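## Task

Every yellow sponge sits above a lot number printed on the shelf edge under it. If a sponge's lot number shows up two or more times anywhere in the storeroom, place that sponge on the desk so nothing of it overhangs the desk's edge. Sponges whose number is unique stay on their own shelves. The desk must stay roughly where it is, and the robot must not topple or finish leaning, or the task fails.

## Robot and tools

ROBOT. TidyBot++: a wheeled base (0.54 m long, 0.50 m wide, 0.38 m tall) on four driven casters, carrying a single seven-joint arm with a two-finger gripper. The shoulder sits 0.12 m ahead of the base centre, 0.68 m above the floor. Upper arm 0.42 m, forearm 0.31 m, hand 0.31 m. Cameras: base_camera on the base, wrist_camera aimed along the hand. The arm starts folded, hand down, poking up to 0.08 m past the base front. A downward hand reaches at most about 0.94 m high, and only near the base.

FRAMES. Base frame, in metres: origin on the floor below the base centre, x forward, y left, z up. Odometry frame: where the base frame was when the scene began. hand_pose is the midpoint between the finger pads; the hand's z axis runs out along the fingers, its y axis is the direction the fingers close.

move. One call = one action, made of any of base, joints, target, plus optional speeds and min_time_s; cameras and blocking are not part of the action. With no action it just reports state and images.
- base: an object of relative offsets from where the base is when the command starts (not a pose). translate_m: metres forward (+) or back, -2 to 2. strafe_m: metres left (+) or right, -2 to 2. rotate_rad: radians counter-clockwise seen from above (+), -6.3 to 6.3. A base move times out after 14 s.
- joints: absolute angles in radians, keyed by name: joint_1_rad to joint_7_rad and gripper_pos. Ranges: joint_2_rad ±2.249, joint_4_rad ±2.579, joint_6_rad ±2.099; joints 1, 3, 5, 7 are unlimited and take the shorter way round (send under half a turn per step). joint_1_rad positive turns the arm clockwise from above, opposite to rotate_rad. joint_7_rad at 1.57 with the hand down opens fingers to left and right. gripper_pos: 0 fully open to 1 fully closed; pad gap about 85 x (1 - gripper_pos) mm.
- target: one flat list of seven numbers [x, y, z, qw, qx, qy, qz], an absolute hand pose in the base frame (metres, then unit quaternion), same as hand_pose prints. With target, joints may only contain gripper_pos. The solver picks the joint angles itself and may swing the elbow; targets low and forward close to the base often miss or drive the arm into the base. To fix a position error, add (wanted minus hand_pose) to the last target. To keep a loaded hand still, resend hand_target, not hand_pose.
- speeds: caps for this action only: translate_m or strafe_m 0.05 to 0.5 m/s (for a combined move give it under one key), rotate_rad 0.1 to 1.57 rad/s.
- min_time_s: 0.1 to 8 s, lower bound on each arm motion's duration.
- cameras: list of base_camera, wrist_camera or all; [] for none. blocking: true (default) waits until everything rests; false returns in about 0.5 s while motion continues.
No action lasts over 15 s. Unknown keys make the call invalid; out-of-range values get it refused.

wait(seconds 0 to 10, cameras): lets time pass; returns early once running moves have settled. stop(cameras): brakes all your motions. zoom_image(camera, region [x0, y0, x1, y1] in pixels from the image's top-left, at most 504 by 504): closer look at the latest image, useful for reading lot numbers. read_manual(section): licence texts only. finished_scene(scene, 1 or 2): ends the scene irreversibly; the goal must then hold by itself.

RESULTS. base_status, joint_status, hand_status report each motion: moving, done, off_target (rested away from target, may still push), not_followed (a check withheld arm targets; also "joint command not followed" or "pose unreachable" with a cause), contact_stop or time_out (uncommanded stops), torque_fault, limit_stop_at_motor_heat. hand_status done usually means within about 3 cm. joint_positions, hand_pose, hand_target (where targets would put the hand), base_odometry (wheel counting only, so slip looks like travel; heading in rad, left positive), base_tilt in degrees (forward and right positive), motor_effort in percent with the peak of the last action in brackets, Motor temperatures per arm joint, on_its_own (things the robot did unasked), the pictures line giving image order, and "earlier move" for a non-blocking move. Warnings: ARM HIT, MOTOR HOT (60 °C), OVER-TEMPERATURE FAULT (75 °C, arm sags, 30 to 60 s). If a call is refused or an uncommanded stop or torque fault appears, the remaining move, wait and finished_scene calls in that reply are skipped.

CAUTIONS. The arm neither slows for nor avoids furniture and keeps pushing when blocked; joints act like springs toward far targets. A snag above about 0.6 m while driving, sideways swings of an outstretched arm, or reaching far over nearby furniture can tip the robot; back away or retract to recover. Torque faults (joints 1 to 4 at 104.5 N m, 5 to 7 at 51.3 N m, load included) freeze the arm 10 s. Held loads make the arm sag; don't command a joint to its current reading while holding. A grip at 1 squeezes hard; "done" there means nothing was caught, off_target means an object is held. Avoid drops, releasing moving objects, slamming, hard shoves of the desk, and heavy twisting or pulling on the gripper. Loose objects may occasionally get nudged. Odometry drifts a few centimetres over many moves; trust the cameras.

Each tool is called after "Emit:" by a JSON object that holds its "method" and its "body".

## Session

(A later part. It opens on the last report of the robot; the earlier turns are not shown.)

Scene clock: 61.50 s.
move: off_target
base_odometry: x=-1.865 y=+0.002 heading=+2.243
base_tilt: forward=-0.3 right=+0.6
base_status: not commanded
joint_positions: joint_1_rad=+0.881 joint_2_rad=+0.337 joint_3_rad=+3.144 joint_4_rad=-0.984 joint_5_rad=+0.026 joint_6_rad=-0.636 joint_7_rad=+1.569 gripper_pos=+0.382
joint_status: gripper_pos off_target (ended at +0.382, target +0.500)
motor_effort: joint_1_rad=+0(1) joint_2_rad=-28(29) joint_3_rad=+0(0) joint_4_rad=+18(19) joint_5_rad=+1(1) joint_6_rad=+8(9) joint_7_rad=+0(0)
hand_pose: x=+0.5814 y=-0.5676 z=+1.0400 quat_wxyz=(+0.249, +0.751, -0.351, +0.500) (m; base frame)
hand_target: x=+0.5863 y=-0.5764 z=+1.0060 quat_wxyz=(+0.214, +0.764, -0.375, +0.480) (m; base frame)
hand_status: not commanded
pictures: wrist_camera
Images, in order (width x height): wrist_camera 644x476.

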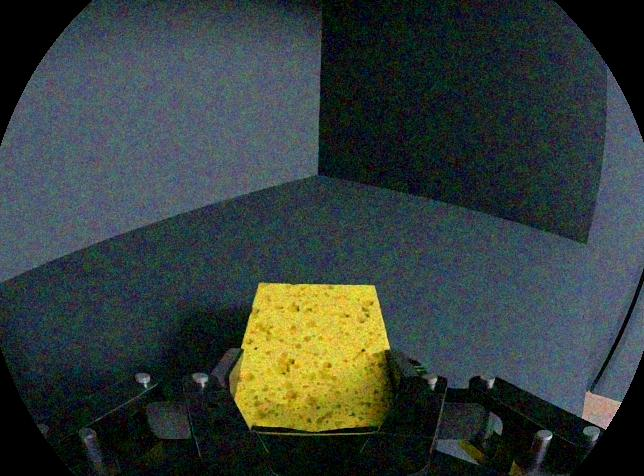

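Emit:
{"method": "move", "body": {"joints": {"joint_2_rad": 0.22, "gripper_pos": 0.6}, "min_time_s": 2, "cameras": ["wrist_camera"]}}

Scene clock: 64.07 s.
move: off_target
base_odometry: x=-1.865 y=+0.002 heading=+2.243
base_tilt: forward=-0.3 right=+0.6
base_status: not commanded
joint_positions: joint_1_rad=+0.881 joint_2_rad=+0.233 joint_3_rad=+3.144 joint_4_rad=-0.983 joint_5_rad=+0.026 joint_6_rad=-0.637 joint_7_rad=+1.569 gripper_pos=+0.382
joint_status: gripper_pos off_target (ended at +0.382, target +0.600); the others done
motor_effort: joint_1_rad=+0(1) joint_2_rad=-25(30) joint_3_rad=+0(0) joint_4_rad=+19(20) joint_5_rad=+1(1) joint_6_rad=+9(9) joint_7_rad=+0(1)
hand_pose: x=+0.5552 y=-0.5359 z=+1.1134 quat_wxyz=(+0.267, +0.724, -0.339, +0.538) (m; base frame)
hand_target: x=+0.5469 y=-0.5268 z=+1.1234 quat_wxyz=(+0.244, +0.723, -0.354, +0.542) (m; base frame)
hand_status: not commanded
pictures: wrist_camera
Images, in order (width x height): wrist_camera 644x476.

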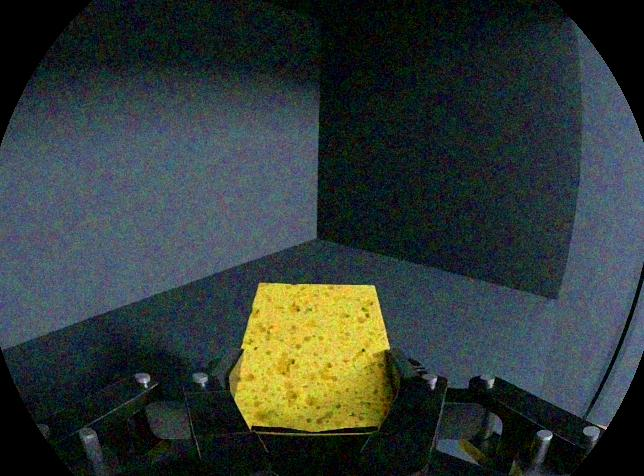

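Emit:
{"method": "move", "body": {"base": {"translate_m": -0.55}, "speeds": {"translate_m": 0.3}, "joints": {"joint_2_rad": -0.281, "joint_4_rad": -1.374, "joint_6_rad": -0.80}, "min_time_s": 2, "cameras": ["wrist_camera", "base_camera"]}}

Scene clock: 68.30 s.
move: done
base_odometry: x=-1.523 y=-0.428 heading=+2.243
base_tilt: forward=-0.3 right=+0.6
base_status: done
joint_positions: joint_1_rad=+0.888 joint_2_rad=-0.283 joint_3_rad=+3.144 joint_4_rad=-1.333 joint_5_rad=+0.026 joint_6_rad=-0.737 joint_7_rad=+1.569 gripper_pos=+0.382
joint_status: all done
motor_effort: joint_1_rad=+0(3) joint_2_rad=-9(30) joint_3_rad=+1(2) joint_4_rad=+17(20) joint_5_rad=+1(1) joint_6_rad=+9(11) joint_7_rad=+0(1)
hand_pose: x=+0.4047 y=-0.3594 z=+1.1756 quat_wxyz=(+0.280, +0.704, -0.334, +0.561) (m; base frame)
hand_target: x=+0.4102 y=-0.3532 z=+1.1322 quat_wxyz=(+0.239, +0.729, -0.356, +0.533) (m; base frame)
hand_status: not commanded
pictures: base_camera, wrist_camera
Images, in order (width x height): base_camera 644x364, wrist_camera 644x476.

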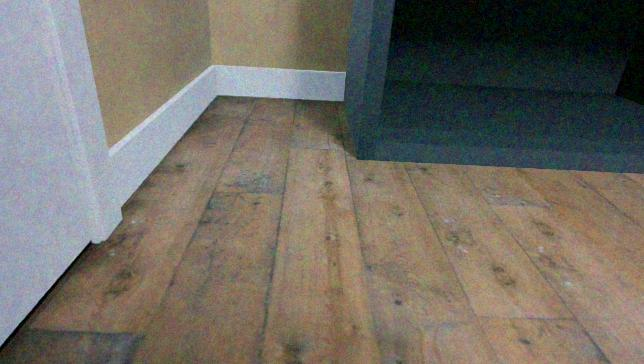

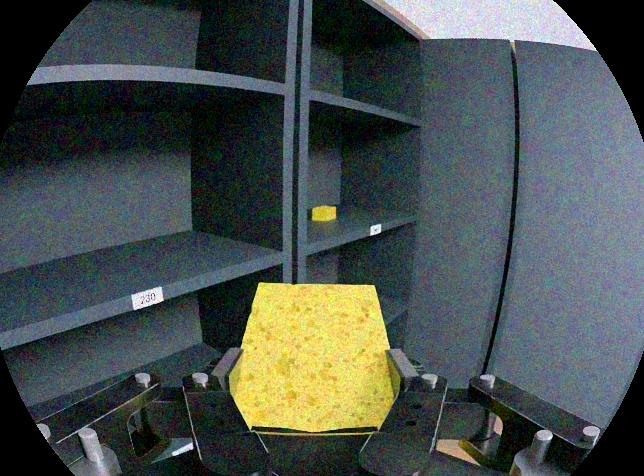

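Emit:
{"method": "move", "body": {"base": {"strafe_m": -1.2}}}

Emit:
{"method": "move", "body": {"base": {"rotate_rad": 1.57}, "speeds": {"rotate_rad": 1.0}, "joints": {"joint_1_rad": 0.0}, "min_time_s": 2, "cameras": ["wrist_camera", "base_camera"]}}

Scene clock: 71.90 s.
move: done
base_odometry: x=-0.584 y=+0.318 heading=+2.242
base_tilt: forward=-0.3 right=+0.6
base_status: done
joint_positions: joint_1_rad=+0.888 joint_2_rad=-0.284 joint_3_rad=+3.144 joint_4_rad=-1.335 joint_5_rad=+0.026 joint_6_rad=-0.739 joint_7_rad=+1.569 gripper_pos=+0.382
joint_status: not commanded
motor_effort: joint_1_rad=+0(1) joint_2_rad=-9(11) joint_3_rad=+1(2) joint_4_rad=+18(19) joint_5_rad=+1(1) joint_6_rad=+9(10) joint_7_rad=-1(1)
hand_pose: x=+0.4045 y=-0.3593 z=+1.1742 quat_wxyz=(+0.280, +0.705, -0.335, +0.560) (m; base frame)
hand_target: x=+0.4102 y=-0.3532 z=+1.1322 quat_wxyz=(+0.239, +0.729, -0.356, +0.533) (m; base frame)
hand_status: not commanded
pictures: none

Scene clock: 74.40 s.
move: done
base_odometry: x=-0.584 y=+0.318 heading=-2.472
base_tilt: forward=-0.3 right=+0.6
base_status: done
joint_positions: joint_1_rad=+0.012 joint_2_rad=-0.284 joint_3_rad=+3.144 joint_4_rad=-1.336 joint_5_rad=+0.026 joint_6_rad=-0.739 joint_7_rad=+1.569 gripper_pos=+0.382
joint_status: all done
motor_effort: joint_1_rad=+0(3) joint_2_rad=-8(11) joint_3_rad=+0(2) joint_4_rad=+18(19) joint_5_rad=+1(2) joint_6_rad=+9(10) joint_7_rad=+0(1)
hand_pose: x=+0.5778 y=-0.0108 z=+1.1740 quat_wxyz=(+0.016, +0.780, -0.004, +0.625) (m; base frame)
hand_target: x=+0.5767 y=+0.0085 z=+1.1322 quat_wxyz=(-0.016, +0.811, -0.003, +0.584) (m; base frame)
hand_status: not commanded
pictures: base_camera, wrist_camera
Images, in order (width x height): base_camera 644x364, wrist_camera 644x476.

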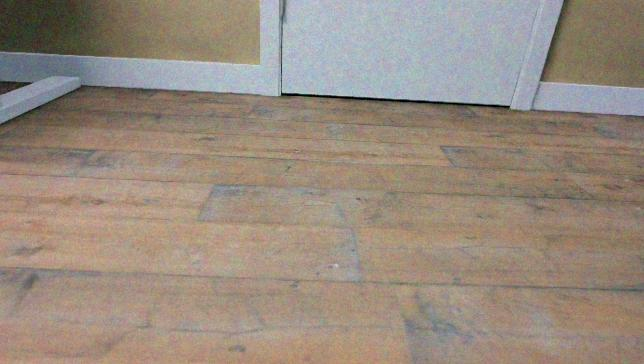

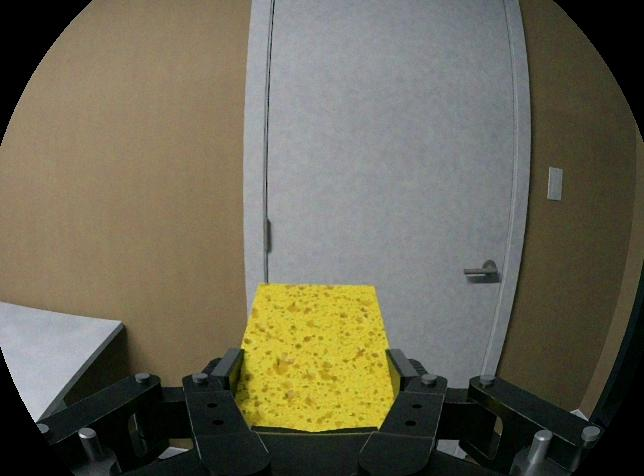

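Emit:
{"method": "move", "body": {"base": {"strafe_m": 0.8}, "cameras": ["wrist_camera", "base_camera"]}}

Scene clock: 77.20 s.
move: done
base_odometry: x=-0.087 y=-0.309 heading=-2.471
base_tilt: forward=-0.3 right=+0.6
base_status: done
joint_positions: joint_1_rad=+0.012 joint_2_rad=-0.284 joint_3_rad=+3.143 joint_4_rad=-1.336 joint_5_rad=+0.026 joint_6_rad=-0.739 joint_7_rad=+1.569 gripper_pos=+0.382
joint_status: not commanded
motor_effort: joint_1_rad=+0(2) joint_2_rad=-8(9) joint_3_rad=+0(3) joint_4_rad=+18(18) joint_5_rad=+1(2) joint_6_rad=+9(10) joint_7_rad=+0(1)
hand_pose: x=+0.5779 y=-0.0103 z=+1.1740 quat_wxyz=(+0.016, +0.780, -0.004, +0.625) (m; base frame)
hand_target: x=+0.5767 y=+0.0085 z=+1.1322 quat_wxyz=(-0.016, +0.811, -0.003, +0.584) (m; base frame)
hand_status: not commanded
pictures: base_camera, wrist_camera
Images, in order (width x height): base_camera 644x364, wrist_camera 644x476.

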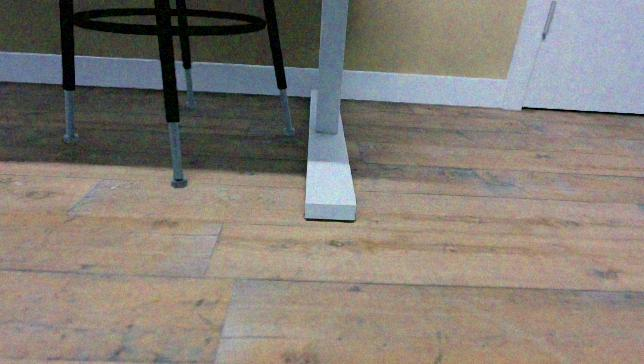

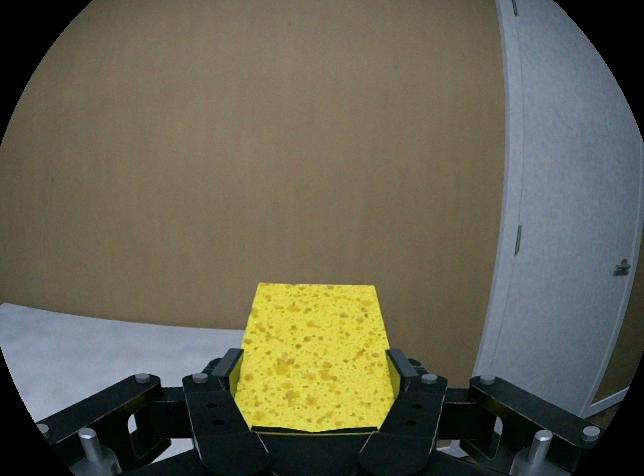

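Emit:
{"method": "move", "body": {"base": {"strafe_m": 0.5}, "joints": {"joint_6_rad": -1.2}, "cameras": ["wrist_camera", "base_camera"]}}

Scene clock: 79.87 s.
move: done
base_odometry: x=+0.223 y=-0.701 heading=-2.470
base_tilt: forward=-0.4 right=+0.6
base_status: done
joint_positions: joint_1_rad=+0.010 joint_2_rad=-0.284 joint_3_rad=+3.140 joint_4_rad=-1.345 joint_5_rad=+0.025 joint_6_rad=-1.139 joint_7_rad=+1.569 gripper_pos=+0.382
joint_status: all done
motor_effort: joint_1_rad=+0(2) joint_2_rad=-8(9) joint_3_rad=+0(3) joint_4_rad=+17(19) joint_5_rad=+1(2) joint_6_rad=+8(10) joint_7_rad=+0(1)
hand_pose: x=+0.5272 y=-0.0089 z=+1.0562 quat_wxyz=(+0.014, +0.891, -0.005, +0.454) (m; base frame)
hand_target: x=+0.5150 y=+0.0107 z=+1.0250 quat_wxyz=(-0.017, +0.911, +0.000, +0.412) (m; base frame)
hand_status: not commanded
pictures: base_camera, wrist_camera
Images, in order (width x height): base_camera 644x364, wrist_camera 644x476.

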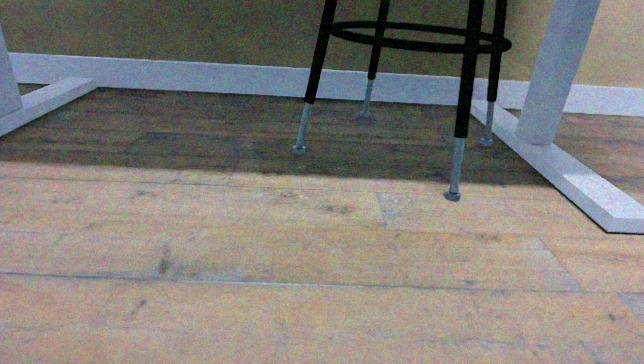

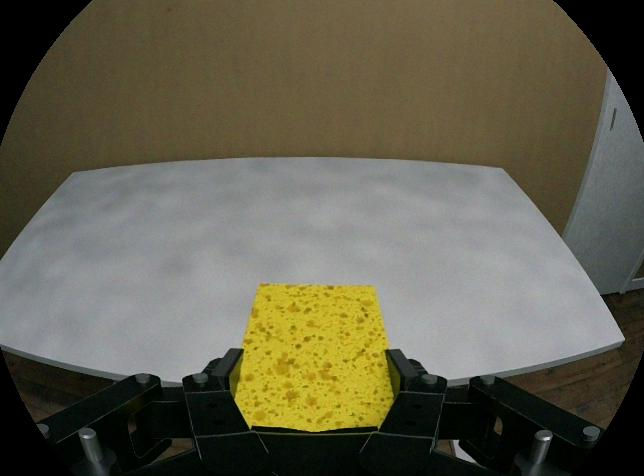

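Emit:
{"method": "move", "body": {"joints": {"joint_2_rad": 0.571, "joint_4_rad": -1.096, "joint_6_rad": -0.23}, "min_time_s": 2.5, "cameras": ["wrist_camera"]}}

Scene clock: 86.07 s.
move: done
base_odometry: x=+0.223 y=-0.701 heading=-2.470
base_tilt: forward=-0.3 right=+0.6
base_status: not commanded
joint_positions: joint_1_rad=+0.010 joint_2_rad=+0.533 joint_3_rad=+3.140 joint_4_rad=-1.132 joint_5_rad=+0.025 joint_6_rad=-0.304 joint_7_rad=+1.569 gripper_pos=+0.382
joint_status: all done
motor_effort: joint_1_rad=+0(1) joint_2_rad=-35(37) joint_3_rad=+0(1) joint_4_rad=+19(21) joint_5_rad=+1(1) joint_6_rad=+9(10) joint_7_rad=+0(1)
hand_pose: x=+0.9326 y=-0.0081 z=+0.8942 quat_wxyz=(+0.011, +0.833, +0.003, +0.553) (m; base frame)
hand_target: x=+0.9542 y=+0.0035 z=+0.9059 quat_wxyz=(-0.012, +0.812, -0.011, +0.583) (m; base frame)
hand_status: not commanded
pictures: wrist_camera
Images, in order (width x height): wrist_camera 644x476.

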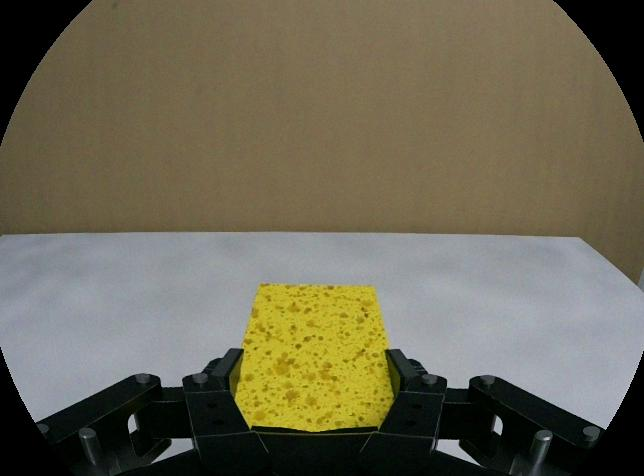

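Emit:
{"method": "move", "body": {"joints": {"joint_2_rad": 0.635, "joint_4_rad": -1.378, "joint_6_rad": 0.045}, "min_time_s": 2.5, "cameras": ["wrist_camera"]}}

Scene clock: 89.40 s.
move: done
base_odometry: x=+0.223 y=-0.701 heading=-2.470
base_tilt: forward=-0.3 right=+0.6
base_status: not commanded
joint_positions: joint_1_rad=+0.010 joint_2_rad=+0.582 joint_3_rad=+3.140 joint_4_rad=-1.338 joint_5_rad=+0.025 joint_6_rad=-0.028 joint_7_rad=+1.569 gripper_pos=+0.382
joint_status: all done
motor_effort: joint_1_rad=-1(1) joint_2_rad=-35(37) joint_3_rad=+0(1) joint_4_rad=+19(20) joint_5_rad=+1(1) joint_6_rad=+8(10) joint_7_rad=+0(1)
hand_pose: x=+0.9352 y=-0.0060 z=+0.8111 quat_wxyz=(+0.009, +0.827, +0.005, +0.562) (m; base frame)
hand_target: x=+0.9398 y=+0.0006 z=+0.7656 quat_wxyz=(-0.009, +0.833, -0.015, +0.554) (m; base frame)
hand_status: not commanded
pictures: wrist_camera
Images, in order (width x height): wrist_camera 644x476.

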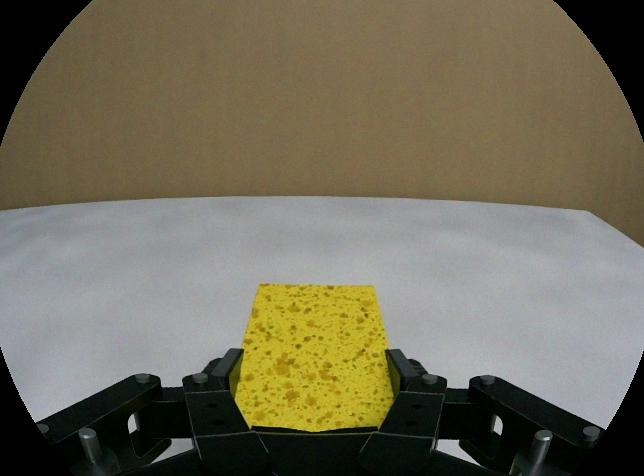

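Emit:
{"method": "move", "body": {"joints": {"joint_2_rad": 0.66}}}

Emit:
{"method": "move", "body": {"joints": {"joint_2_rad": 0.68}, "cameras": ["wrist_camera"]}}

Scene clock: 90.37 s.
move: done
base_odometry: x=+0.223 y=-0.701 heading=-2.470
base_tilt: forward=-0.3 right=+0.6
base_status: not commanded
joint_positions: joint_1_rad=+0.010 joint_2_rad=+0.610 joint_3_rad=+3.140 joint_4_rad=-1.341 joint_5_rad=+0.025 joint_6_rad=-0.025 joint_7_rad=+1.569 gripper_pos=+0.382
joint_status: all done
motor_effort: joint_1_rad=+0(1) joint_2_rad=-36(37) joint_3_rad=+0(1) joint_4_rad=+18(20) joint_5_rad=+1(1) joint_6_rad=+8(9) joint_7_rad=+0(0)
hand_pose: x=+0.9381 y=-0.0060 z=+0.7875 quat_wxyz=(+0.009, +0.835, +0.006, +0.550) (m; base frame)
hand_target: x=+0.9416 y=+0.0006 z=+0.7451 quat_wxyz=(-0.008, +0.839, -0.015, +0.543) (m; base frame)
hand_status: not commanded
pictures: none

Scene clock: 91.07 s.
move: done
base_odometry: x=+0.223 y=-0.701 heading=-2.470
base_tilt: forward=-0.3 right=+0.6
base_status: not commanded
joint_positions: joint_1_rad=+0.010 joint_2_rad=+0.628 joint_3_rad=+3.140 joint_4_rad=-1.342 joint_5_rad=+0.025 joint_6_rad=-0.023 joint_7_rad=+1.569 gripper_pos=+0.382
joint_status: all done
motor_effort: joint_1_rad=+0(1) joint_2_rad=-35(37) joint_3_rad=+0(0) joint_4_rad=+18(19) joint_5_rad=+1(1) joint_6_rad=+8(9) joint_7_rad=+0(1)
hand_pose: x=+0.9399 y=-0.0060 z=+0.7728 quat_wxyz=(+0.008, +0.839, +0.006, +0.543) (m; base frame)
hand_target: x=+0.9427 y=+0.0006 z=+0.7286 quat_wxyz=(-0.008, +0.845, -0.015, +0.535) (m; base frame)
hand_status: not commanded
pictures: wrist_camera
Images, in order (width x height): wrist_camera 644x476.

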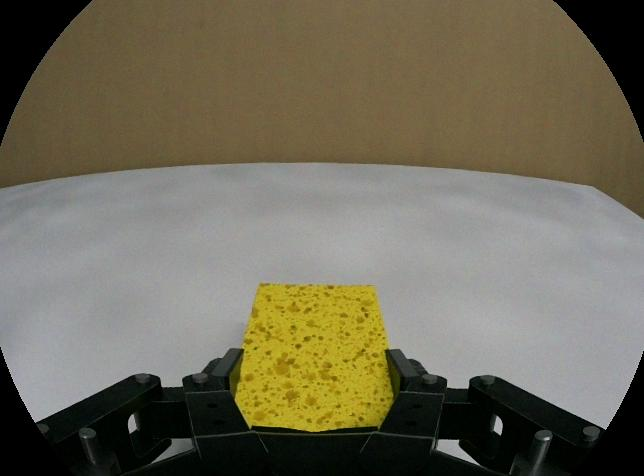

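Emit:
{"method": "move", "body": {"joints": {"joint_2_rad": 0.69}}}

Emit:
{"method": "move", "body": {"joints": {"joint_2_rad": 0.70}}}

Emit:
{"method": "move", "body": {"joints": {"joint_2_rad": 0.71}, "cameras": ["wrist_camera"]}}

Scene clock: 91.73 s.
move: done
base_odometry: x=+0.223 y=-0.701 heading=-2.470
base_tilt: forward=-0.3 right=+0.6
base_status: not commanded
joint_positions: joint_1_rad=+0.010 joint_2_rad=+0.630 joint_3_rad=+3.140 joint_4_rad=-1.342 joint_5_rad=+0.025 joint_6_rad=-0.018 joint_7_rad=+1.569 gripper_pos=+0.382
joint_status: all done
motor_effort: joint_1_rad=+0(1) joint_2_rad=-36(36) joint_3_rad=-1(1) joint_4_rad=+17(19) joint_5_rad=+1(1) joint_6_rad=+8(9) joint_7_rad=+0(1)
hand_pose: x=+0.9407 y=-0.0060 z=+0.7723 quat_wxyz=(+0.008, +0.839, +0.006, +0.544) (m; base frame)
hand_target: x=+0.9431 y=+0.0006 z=+0.7204 quat_wxyz=(-0.008, +0.848, -0.015, +0.531) (m; base frame)
hand_status: not commanded
pictures: none

Scene clock: 92.23 s.
move: done
base_odometry: x=+0.223 y=-0.701 heading=-2.470
base_tilt: forward=-0.3 right=+0.6
base_status: not commanded
joint_positions: joint_1_rad=+0.010 joint_2_rad=+0.633 joint_3_rad=+3.140 joint_4_rad=-1.342 joint_5_rad=+0.025 joint_6_rad=-0.012 joint_7_rad=+1.569 gripper_pos=+0.382
joint_status: all done
motor_effort: joint_1_rad=-1(1) joint_2_rad=-34(36) joint_3_rad=+0(1) joint_4_rad=+17(18) joint_5_rad=+0(1) joint_6_rad=+8(8) joint_7_rad=+0(1)
hand_pose: x=+0.9417 y=-0.0059 z=+0.7718 quat_wxyz=(+0.008, +0.838, +0.006, +0.546) (m; base frame)
hand_target: x=+0.9435 y=+0.0006 z=+0.7121 quat_wxyz=(-0.008, +0.850, -0.015, +0.526) (m; base frame)
hand_status: not commanded
pictures: none

Scene clock: 92.73 s.
move: done
base_odometry: x=+0.223 y=-0.701 heading=-2.470
base_tilt: forward=-0.3 right=+0.6
base_status: not commanded
joint_positions: joint_1_rad=+0.010 joint_2_rad=+0.636 joint_3_rad=+3.140 joint_4_rad=-1.342 joint_5_rad=+0.025 joint_6_rad=-0.006 joint_7_rad=+1.569 gripper_pos=+0.382
joint_status: all done
motor_effort: joint_1_rad=-1(1) joint_2_rad=-33(35) joint_3_rad=+0(1) joint_4_rad=+16(17) joint_5_rad=+0(1) joint_6_rad=+7(7) joint_7_rad=+0(1)
hand_pose: x=+0.9427 y=-0.0059 z=+0.7712 quat_wxyz=(+0.008, +0.837, +0.006, +0.547) (m; base frame)
hand_target: x=+0.9437 y=+0.0006 z=+0.7039 quat_wxyz=(-0.008, +0.853, -0.015, +0.522) (m; base frame)
hand_status: not commanded
pictures: wrist_camera
Images, in order (width x height): wrist_camera 644x476.

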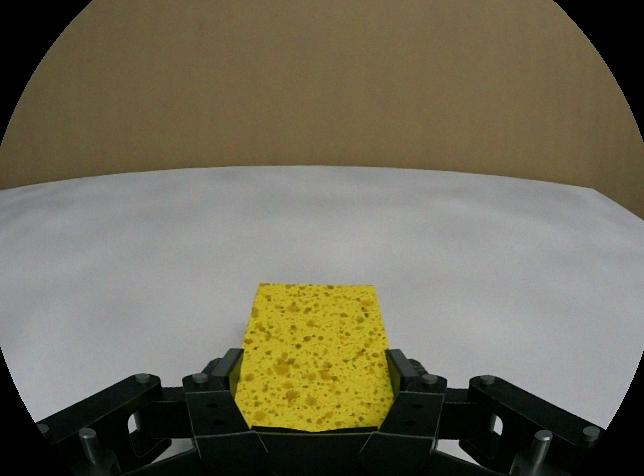

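Emit:
{"method": "move", "body": {"joints": {"joint_2_rad": 0.685, "gripper_pos": 0.25}}}

Emit:
{"method": "move", "body": {"joints": {"gripper_pos": 0.0}, "cameras": ["wrist_camera"]}}

Scene clock: 93.67 s.
move: done
base_odometry: x=+0.223 y=-0.701 heading=-2.470
base_tilt: forward=-0.3 right=+0.6
base_status: not commanded
joint_positions: joint_1_rad=+0.010 joint_2_rad=+0.643 joint_3_rad=+3.140 joint_4_rad=-1.344 joint_5_rad=+0.025 joint_6_rad=-0.006 joint_7_rad=+1.569 gripper_pos=+0.250
joint_status: all done
motor_effort: joint_1_rad=+0(1) joint_2_rad=-36(38) joint_3_rad=+0(1) joint_4_rad=+18(19) joint_5_rad=+1(1) joint_6_rad=+8(9) joint_7_rad=+0(1)
hand_pose: x=+0.9428 y=-0.0059 z=+0.7640 quat_wxyz=(+0.008, +0.839, +0.006, +0.543) (m; base frame)
hand_target: x=+0.9429 y=+0.0006 z=+0.7245 quat_wxyz=(-0.008, +0.846, -0.015, +0.533) (m; base frame)
hand_status: not commanded
pictures: none

Scene clock: 94.33 s.
move: done
base_odometry: x=+0.223 y=-0.701 heading=-2.470
base_tilt: forward=-0.3 right=+0.6
base_status: not commanded
joint_positions: joint_1_rad=+0.010 joint_2_rad=+0.643 joint_3_rad=+3.140 joint_4_rad=-1.344 joint_5_rad=+0.025 joint_6_rad=-0.006 joint_7_rad=+1.569 gripper_pos=+0.000
joint_status: all done
motor_effort: joint_1_rad=-1(1) joint_2_rad=-36(37) joint_3_rad=+0(1) joint_4_rad=+18(19) joint_5_rad=+1(1) joint_6_rad=+8(9) joint_7_rad=+0(1)
hand_pose: x=+0.9428 y=-0.0059 z=+0.7640 quat_wxyz=(+0.008, +0.839, +0.006, +0.543) (m; base frame)
hand_target: x=+0.9429 y=+0.0006 z=+0.7245 quat_wxyz=(-0.008, +0.846, -0.015, +0.533) (m; base frame)
hand_status: not commanded
pictures: wrist_camera
Images, in order (width x height): wrist_camera 644x476.

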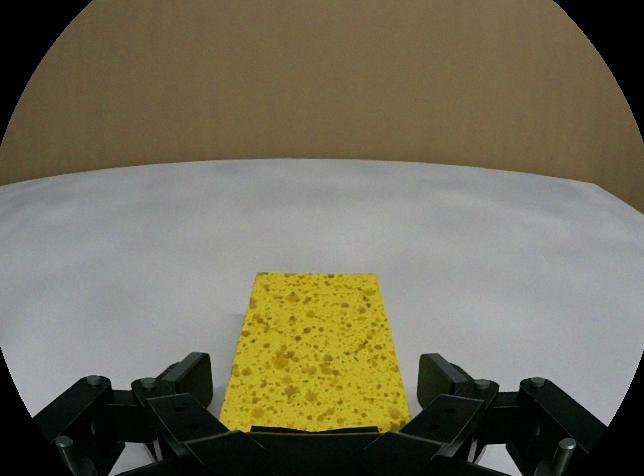

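Emit:
{"method": "move", "body": {"joints": {"joint_2_rad": 0.48}, "min_time_s": 1.0}}

Emit:
{"method": "move", "body": {"joints": {"joint_2_rad": -0.1, "joint_4_rad": -1.6, "joint_6_rad": -0.7}, "min_time_s": 1.5, "cameras": ["wrist_camera", "base_camera"]}}

Scene clock: 95.83 s.
move: done
base_odometry: x=+0.223 y=-0.701 heading=-2.470
base_tilt: forward=-0.3 right=+0.6
base_status: not commanded
joint_positions: joint_1_rad=+0.010 joint_2_rad=+0.476 joint_3_rad=+3.140 joint_4_rad=-1.344 joint_5_rad=+0.025 joint_6_rad=-0.006 joint_7_rad=+1.569 gripper_pos=+0.000
joint_status: all done
motor_effort: joint_1_rad=+0(1) joint_2_rad=-33(38) joint_3_rad=+0(1) joint_4_rad=+18(19) joint_5_rad=+1(1) joint_6_rad=+9(9) joint_7_rad=+0(1)
hand_pose: x=+0.9176 y=-0.0057 z=+0.8997 quat_wxyz=(+0.009, +0.791, +0.005, +0.611) (m; base frame)
hand_target: x=+0.9170 y=+0.0006 z=+0.8913 quat_wxyz=(-0.010, +0.787, -0.014, +0.616) (m; base frame)
hand_status: not commanded
pictures: none

Scene clock: 98.00 s.
move: done
base_odometry: x=+0.223 y=-0.701 heading=-2.470
base_tilt: forward=-0.3 right=+0.6
base_status: not commanded
joint_positions: joint_1_rad=+0.010 joint_2_rad=-0.093 joint_3_rad=+3.140 joint_4_rad=-1.556 joint_5_rad=+0.025 joint_6_rad=-0.634 joint_7_rad=+1.569 gripper_pos=+0.000
joint_status: all done
motor_effort: joint_1_rad=+0(1) joint_2_rad=-15(35) joint_3_rad=+0(0) joint_4_rad=+18(21) joint_5_rad=+1(1) joint_6_rad=+8(10) joint_7_rad=+0(1)
hand_pose: x=+0.6616 y=-0.0077 z=+0.9780 quat_wxyz=(+0.013, +0.867, +0.001, +0.499) (m; base frame)
hand_target: x=+0.6422 y=+0.0077 z=+0.9396 quat_wxyz=(-0.015, +0.891, -0.007, +0.454) (m; base frame)
hand_status: not commanded
pictures: base_camera, wrist_camera
Images, in order (width x height): base_camera 644x364, wrist_camera 644x476.

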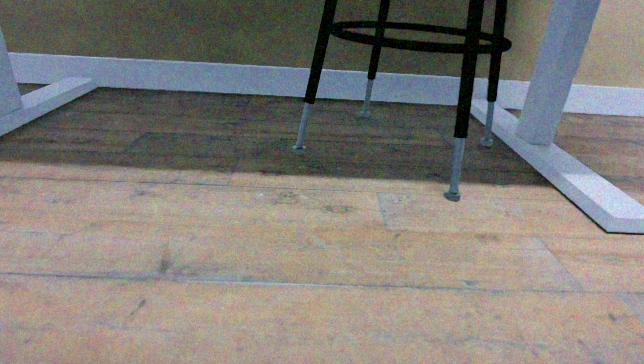

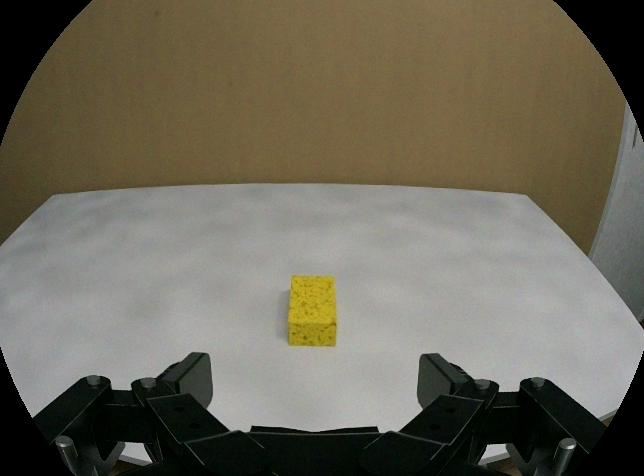

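Emit:
{"method": "move", "body": {"base": {"translate_m": -0.2}, "joints": {"joint_2_rad": -0.3, "joint_4_rad": -2.45, "joint_6_rad": 0.55}}}

Emit:
{"method": "move", "body": {"base": {"rotate_rad": 2.3}, "cameras": ["wrist_camera", "base_camera"]}}

Emit:
{"method": "move", "body": {"base": {"rotate_rad": 0.84}, "cameras": ["wrist_camera", "base_camera"]}}

Scene clock: 101.43 s.
move: done
base_odometry: x=+0.380 y=-0.576 heading=-2.470
base_tilt: forward=-0.3 right=+0.6
base_status: done
joint_positions: joint_1_rad=+0.010 joint_2_rad=-0.284 joint_3_rad=+3.140 joint_4_rad=-2.408 joint_5_rad=+0.025 joint_6_rad=+0.476 joint_7_rad=+1.569 gripper_pos=+0.000
joint_status: all done
motor_effort: joint_1_rad=+0(1) joint_2_rad=-8(20) joint_3_rad=+0(1) joint_4_rad=+17(20) joint_5_rad=+1(1) joint_6_rad=+9(10) joint_7_rad=+0(1)
hand_pose: x=+0.5788 y=+0.0011 z=+0.8964 quat_wxyz=(+0.006, +0.734, +0.008, +0.679) (m; base frame)
hand_target: x=+0.5689 y=-0.0042 z=+0.9026 quat_wxyz=(-0.004, +0.717, -0.017, +0.697) (m; base frame)
hand_status: not commanded
pictures: none

Scene clock: 104.20 s.
move: done
base_odometry: x=+0.380 y=-0.576 heading=-0.171
base_tilt: forward=-0.3 right=+0.6
base_status: done
joint_positions: joint_1_rad=+0.010 joint_2_rad=-0.285 joint_3_rad=+3.140 joint_4_rad=-2.408 joint_5_rad=+0.025 joint_6_rad=+0.478 joint_7_rad=+1.569 gripper_pos=+0.000
joint_status: not commanded
motor_effort: joint_1_rad=-1(2) joint_2_rad=-9(9) joint_3_rad=+0(2) joint_4_rad=+17(18) joint_5_rad=+1(1) joint_6_rad=+9(10) joint_7_rad=+0(1)
hand_pose: x=+0.5787 y=+0.0013 z=+0.8974 quat_wxyz=(+0.006, +0.733, +0.008, +0.680) (m; base frame)
hand_target: x=+0.5689 y=-0.0042 z=+0.9026 quat_wxyz=(-0.004, +0.717, -0.017, +0.697) (m; base frame)
hand_status: not commanded
pictures: base_camera, wrist_camera
Images, in order (width x height): base_camera 644x364, wrist_camera 644x476.

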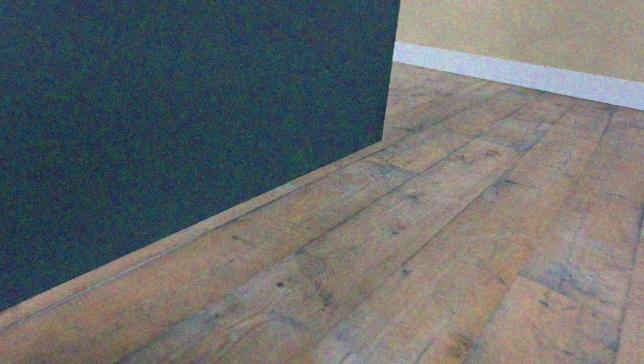

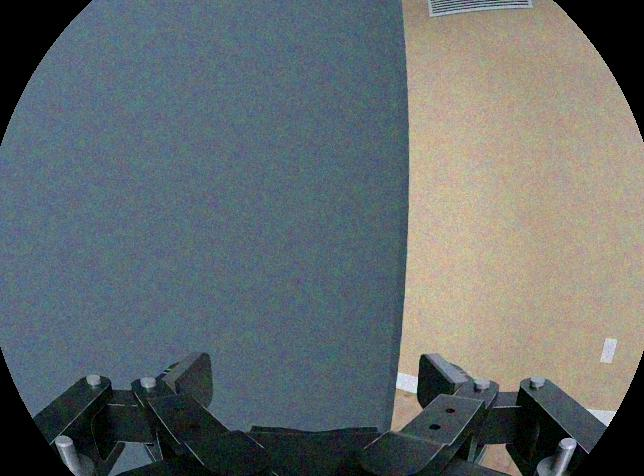

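Scene clock: 105.97 s.
move: done
base_odometry: x=+0.380 y=-0.576 heading=+0.669
base_tilt: forward=-0.3 right=+0.6
base_status: done
joint_positions: joint_1_rad=+0.007 joint_2_rad=-0.285 joint_3_rad=+3.140 joint_4_rad=-2.408 joint_5_rad=+0.025 joint_6_rad=+0.478 joint_7_rad=+1.569 gripper_pos=+0.000
joint_status: not commanded
motor_effort: joint_1_rad=+0(2) joint_2_rad=-8(9) joint_3_rad=+0(2) joint_4_rad=+17(18) joint_5_rad=+1(1) joint_6_rad=+9(10) joint_7_rad=+0(1)
hand_pose: x=+0.5787 y=+0.0023 z=+0.8974 quat_wxyz=(+0.005, +0.733, +0.009, +0.680) (m; base frame)
hand_target: x=+0.5689 y=-0.0042 z=+0.9026 quat_wxyz=(-0.004, +0.717, -0.017, +0.697) (m; base frame)
hand_status: not commanded
pictures: base_camera, wrist_camera
Images, in order (width x height): base_camera 644x364, wrist_camera 644x476.

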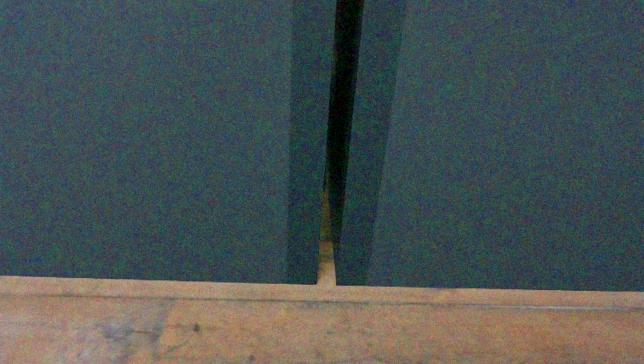

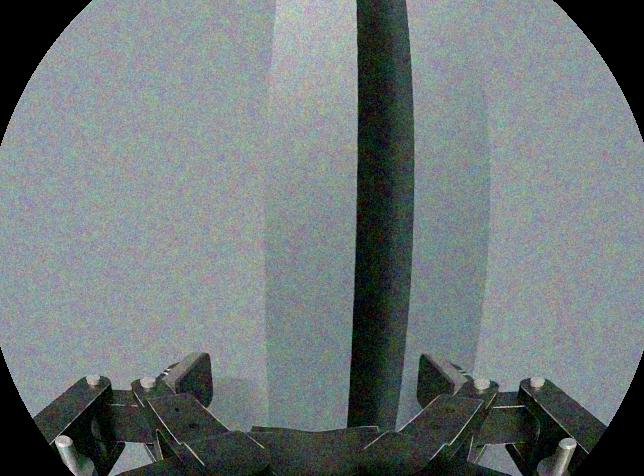

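Emit:
{"method": "move", "body": {"base": {"translate_m": -0.12, "strafe_m": -0.6}, "cameras": ["wrist_camera", "base_camera"]}}

Scene clock: 108.67 s.
move: done
base_odometry: x=+0.658 y=-1.122 heading=+0.669
base_tilt: forward=-0.3 right=+0.6
base_status: done
joint_positions: joint_1_rad=+0.007 joint_2_rad=-0.286 joint_3_rad=+3.141 joint_4_rad=-2.409 joint_5_rad=+0.025 joint_6_rad=+0.479 joint_7_rad=+1.569 gripper_pos=+0.000
joint_status: not commanded
motor_effort: joint_1_rad=+0(1) joint_2_rad=-8(9) joint_3_rad=+0(2) joint_4_rad=+18(18) joint_5_rad=+1(1) joint_6_rad=+9(10) joint_7_rad=+0(1)
hand_pose: x=+0.5785 y=+0.0022 z=+0.8977 quat_wxyz=(+0.005, +0.733, +0.009, +0.681) (m; base frame)
hand_target: x=+0.5689 y=-0.0042 z=+0.9026 quat_wxyz=(-0.004, +0.717, -0.017, +0.697) (m; base frame)
hand_status: not commanded
pictures: base_camera, wrist_camera
Images, in order (width x height): base_camera 644x364, wrist_camera 644x476.

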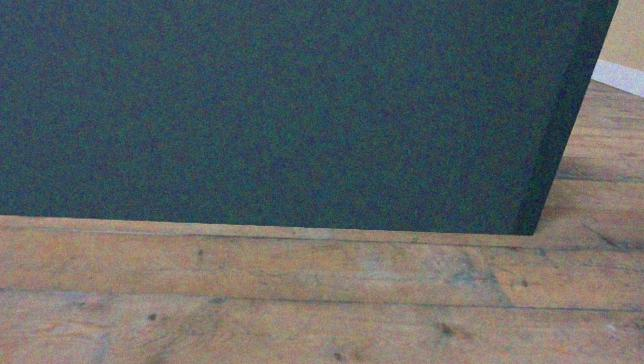

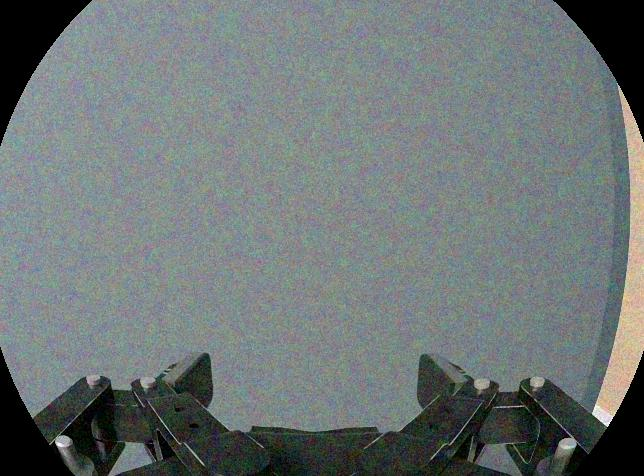

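Emit:
{"method": "move", "body": {"base": {"strafe_m": -0.7}, "cameras": ["wrist_camera", "base_camera"]}}

Scene clock: 116.33 s.
move: done
base_odometry: x=+1.092 y=-1.671 heading=+0.669
base_tilt: forward=-0.3 right=+0.6
base_status: done
joint_positions: joint_1_rad=+0.007 joint_2_rad=-0.286 joint_3_rad=+3.141 joint_4_rad=-2.409 joint_5_rad=+0.025 joint_6_rad=+0.479 joint_7_rad=+1.569 gripper_pos=+0.000
joint_status: not commanded
motor_effort: joint_1_rad=+0(1) joint_2_rad=-8(9) joint_3_rad=+1(2) joint_4_rad=+18(18) joint_5_rad=+0(1) joint_6_rad=+10(10) joint_7_rad=+0(1)
hand_pose: x=+0.5785 y=+0.0018 z=+0.8978 quat_wxyz=(+0.005, +0.732, +0.009, +0.681) (m; base frame)
hand_target: x=+0.5689 y=-0.0042 z=+0.9026 quat_wxyz=(-0.004, +0.717, -0.017, +0.697) (m; base frame)
hand_status: not commanded
pictures: base_camera, wrist_camera
Images, in order (width x height): base_camera 644x364, wrist_camera 644x476.

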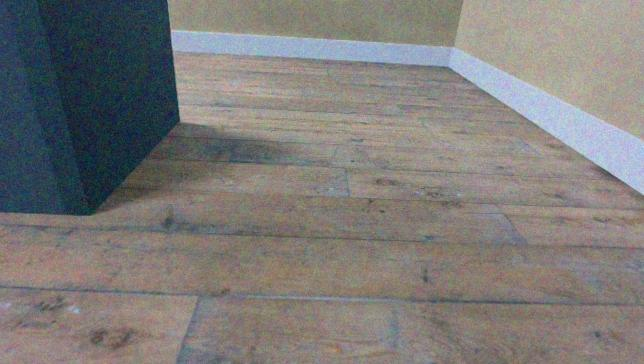

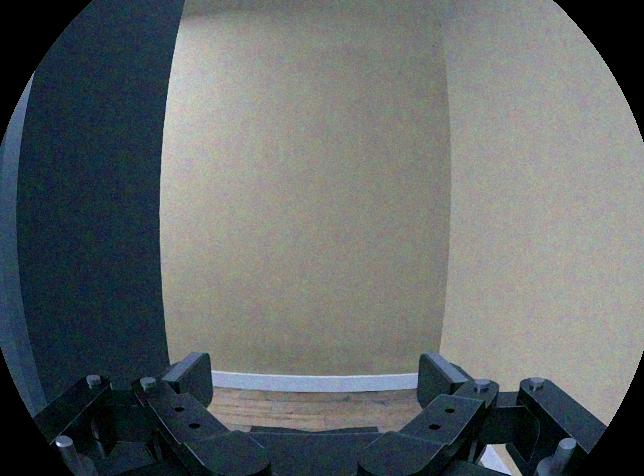

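Emit:
{"method": "move", "body": {"base": {"translate_m": 1.1, "strafe_m": -0.1}, "speeds": {"translate_m": 0.35}, "cameras": ["wrist_camera", "base_camera"]}}

Scene clock: 121.03 s.
move: done
base_odometry: x=+2.018 y=-1.068 heading=+0.668
base_tilt: forward=-0.3 right=+0.6
base_status: done
joint_positions: joint_1_rad=+0.007 joint_2_rad=-0.295 joint_3_rad=+3.141 joint_4_rad=-2.411 joint_5_rad=+0.025 joint_6_rad=+0.481 joint_7_rad=+1.569 gripper_pos=+0.000
joint_status: not commanded
motor_effort: joint_1_rad=-1(1) joint_2_rad=-8(10) joint_3_rad=+0(1) joint_4_rad=+17(18) joint_5_rad=+1(1) joint_6_rad=+9(10) joint_7_rad=+0(1)
hand_pose: x=+0.5762 y=+0.0018 z=+0.9012 quat_wxyz=(+0.005, +0.729, +0.009, +0.684) (m; base frame)
hand_target: x=+0.5689 y=-0.0042 z=+0.9026 quat_wxyz=(-0.004, +0.717, -0.017, +0.697) (m; base frame)
hand_status: not commanded
pictures: base_camera, wrist_camera
Images, in order (width x height): base_camera 644x364, wrist_camera 644x476.

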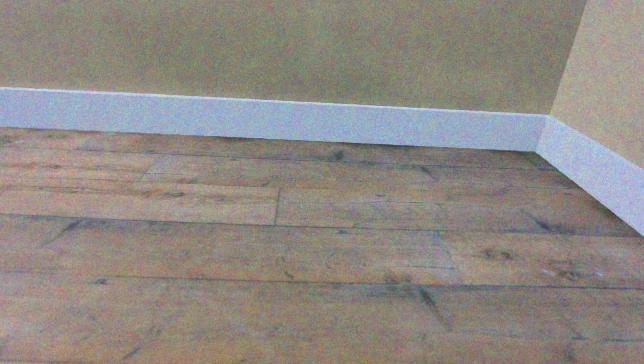

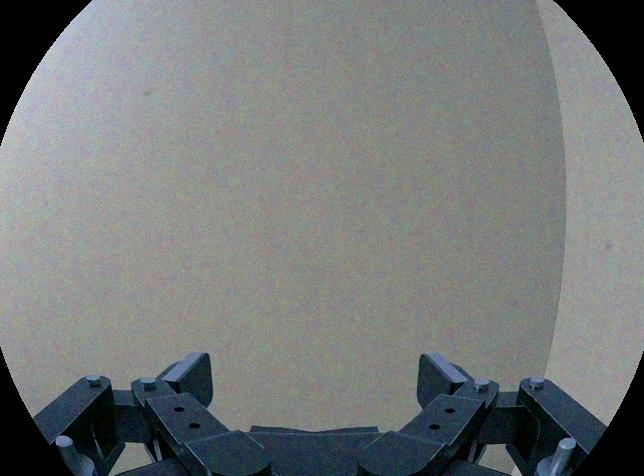

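Emit:
{"method": "move", "body": {"base": {"translate_m": 0.3}, "joints": {"joint_1_rad": -2.0}, "cameras": ["wrist_camera", "base_camera"]}}

Scene clock: 124.40 s.
move: done
base_odometry: x=+2.254 y=-0.882 heading=+0.667
base_tilt: forward=-0.3 right=+0.6
base_status: done
joint_positions: joint_1_rad=-1.982 joint_2_rad=-0.296 joint_3_rad=+3.141 joint_4_rad=-2.413 joint_5_rad=+0.025 joint_6_rad=+0.483 joint_7_rad=+1.569 gripper_pos=+0.000
joint_status: all done
motor_effort: joint_1_rad=+0(3) joint_2_rad=-8(11) joint_3_rad=+1(1) joint_4_rad=+17(18) joint_5_rad=+1(1) joint_6_rad=+9(10) joint_7_rad=+0(1)
hand_pose: x=-0.0680 y=+0.4165 z=+0.9016 quat_wxyz=(-0.571, +0.390, +0.616, +0.377) (m; base frame)
hand_target: x=-0.0644 y=+0.4108 z=+0.9026 quat_wxyz=(-0.588, +0.401, +0.595, +0.373) (m; base frame)
hand_status: not commanded
pictures: base_camera, wrist_camera
Images, in order (width x height): base_camera 644x364, wrist_camera 644x476.

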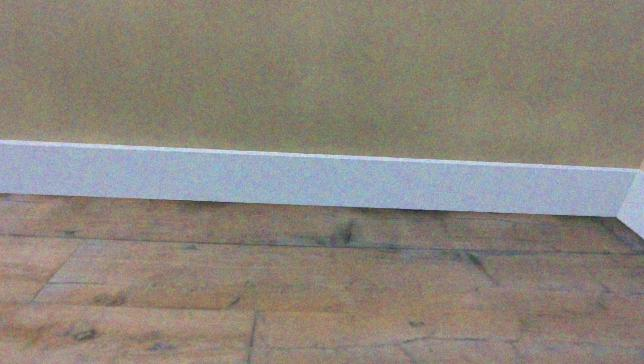

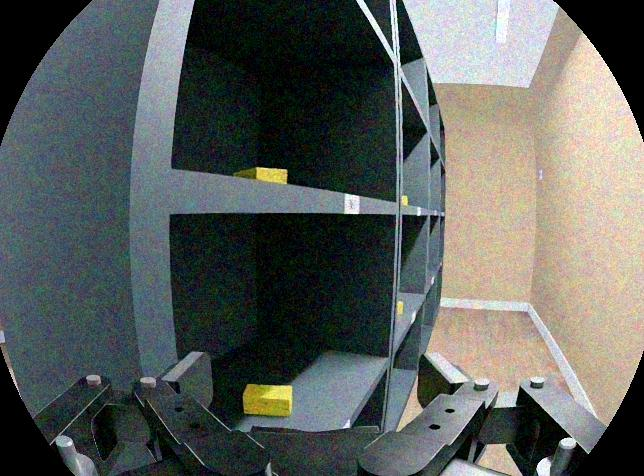

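Emit:
{"method": "zoom_image", "body": {"camera": "wrist_camera", "region": [320, 160, 460, 260]}}

Emit:
{"method": "zoom_image", "body": {"camera": "wrist_camera", "region": [340, 260, 460, 340]}}

Scaled by 3.600.

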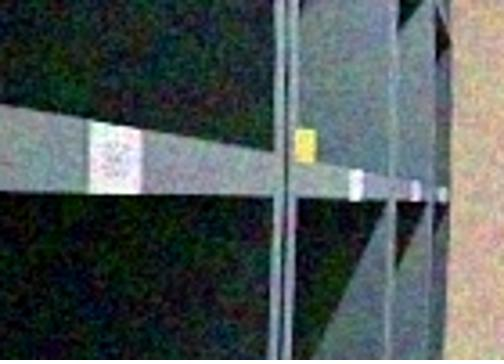

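Scaled by 4.200.

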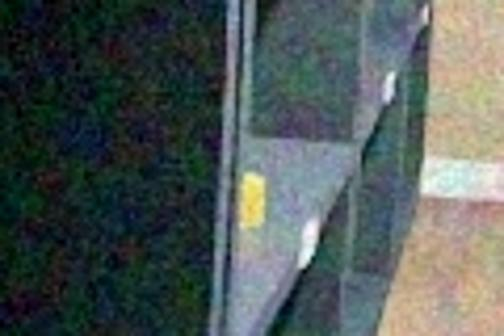

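Emit:
{"method": "move", "body": {"base": {"translate_m": 0.25, "strafe_m": 0.35}, "joints": {"joint_1_rad": -2.6, "joint_2_rad": -0.6, "joint_6_rad": 0.25}, "cameras": ["wrist_camera", "base_camera"]}}

Scene clock: 127.23 s.
move: done
base_odometry: x=+2.234 y=-0.452 heading=+0.667
base_tilt: forward=-0.4 right=+0.6
base_status: done
joint_positions: joint_1_rad=-2.581 joint_2_rad=-0.585 joint_3_rad=+3.142 joint_4_rad=-2.413 joint_5_rad=+0.025 joint_6_rad=+0.316 joint_7_rad=+1.569 gripper_pos=+0.000
joint_status: all done
motor_effort: joint_1_rad=+0(2) joint_2_rad=-1(9) joint_3_rad=+1(2) joint_4_rad=+19(20) joint_5_rad=+0(1) joint_6_rad=+8(10) joint_7_rad=+0(1)
hand_pose: x=-0.2069 y=+0.1999 z=+0.9712 quat_wxyz=(-0.698, +0.180, +0.662, +0.206) (m; base frame)
hand_target: x=-0.2023 y=+0.1949 z=+0.9333 quat_wxyz=(-0.673, +0.206, +0.687, +0.178) (m; base frame)
hand_status: not commanded
pictures: base_camera, wrist_camera
Images, in order (width x height): base_camera 644x364, wrist_camera 644x476.

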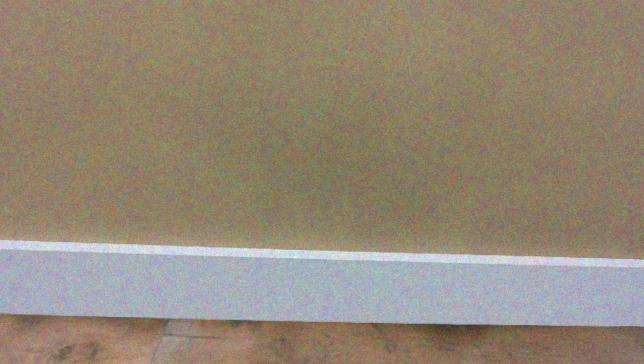

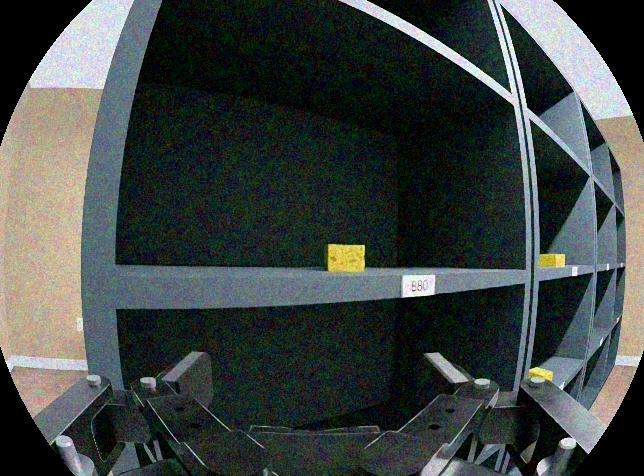

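Emit:
{"method": "move", "body": {"joints": {"joint_6_rad": -0.4}, "cameras": ["wrist_camera"]}}

Emit:
{"method": "zoom_image", "body": {"camera": "wrist_camera", "region": [280, 80, 640, 380]}}

Scene clock: 128.90 s.
move: done
base_odometry: x=+2.234 y=-0.452 heading=+0.667
base_tilt: forward=-0.3 right=+0.6
base_status: not commanded
joint_positions: joint_1_rad=-2.581 joint_2_rad=-0.588 joint_3_rad=+3.142 joint_4_rad=-2.419 joint_5_rad=+0.025 joint_6_rad=-0.337 joint_7_rad=+1.569 gripper_pos=+0.000
joint_status: all done
motor_effort: joint_1_rad=-1(1) joint_2_rad=+0(1) joint_3_rad=+1(1) joint_4_rad=+18(20) joint_5_rad=+1(1) joint_6_rad=+8(10) joint_7_rad=+0(1)
hand_pose: x=-0.1580 y=+0.1751 z=+0.7758 quat_wxyz=(-0.447, +0.237, +0.852, +0.138) (m; base frame)
hand_target: x=-0.1466 y=+0.1537 z=+0.7470 quat_wxyz=(-0.419, +0.252, +0.866, +0.103) (m; base frame)
hand_status: not commanded
pictures: wrist_camera
Images, in order (width x height): wrist_camera 644x476.

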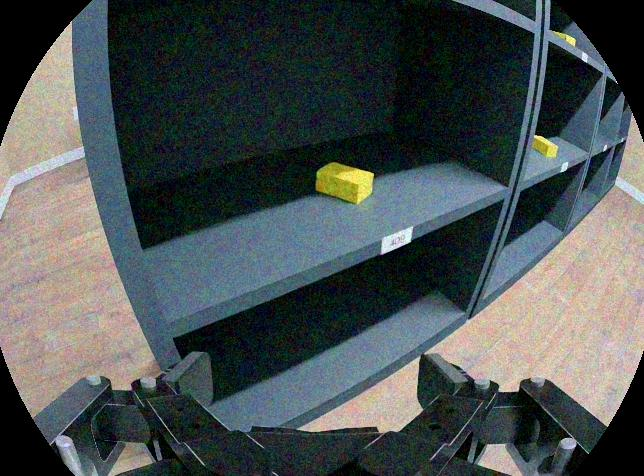

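Scaled by 1.400.

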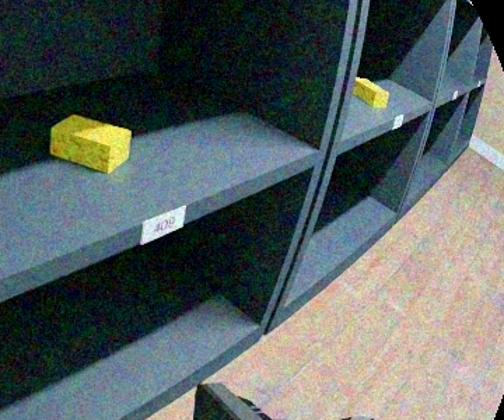

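Emit:
{"method": "zoom_image", "body": {"camera": "wrist_camera", "region": [370, 215, 430, 265]}}

Emit:
{"method": "zoom_image", "body": {"camera": "wrist_camera", "region": [530, 20, 630, 180]}}

Scaled by 8.400.

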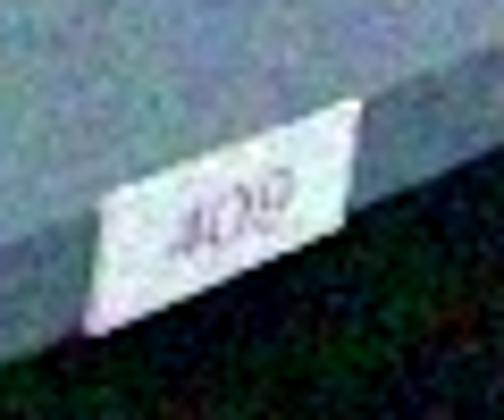

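Scaled by 3.150.

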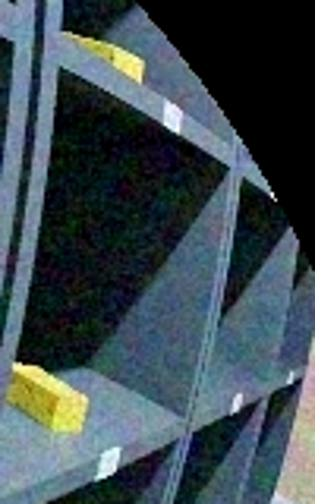

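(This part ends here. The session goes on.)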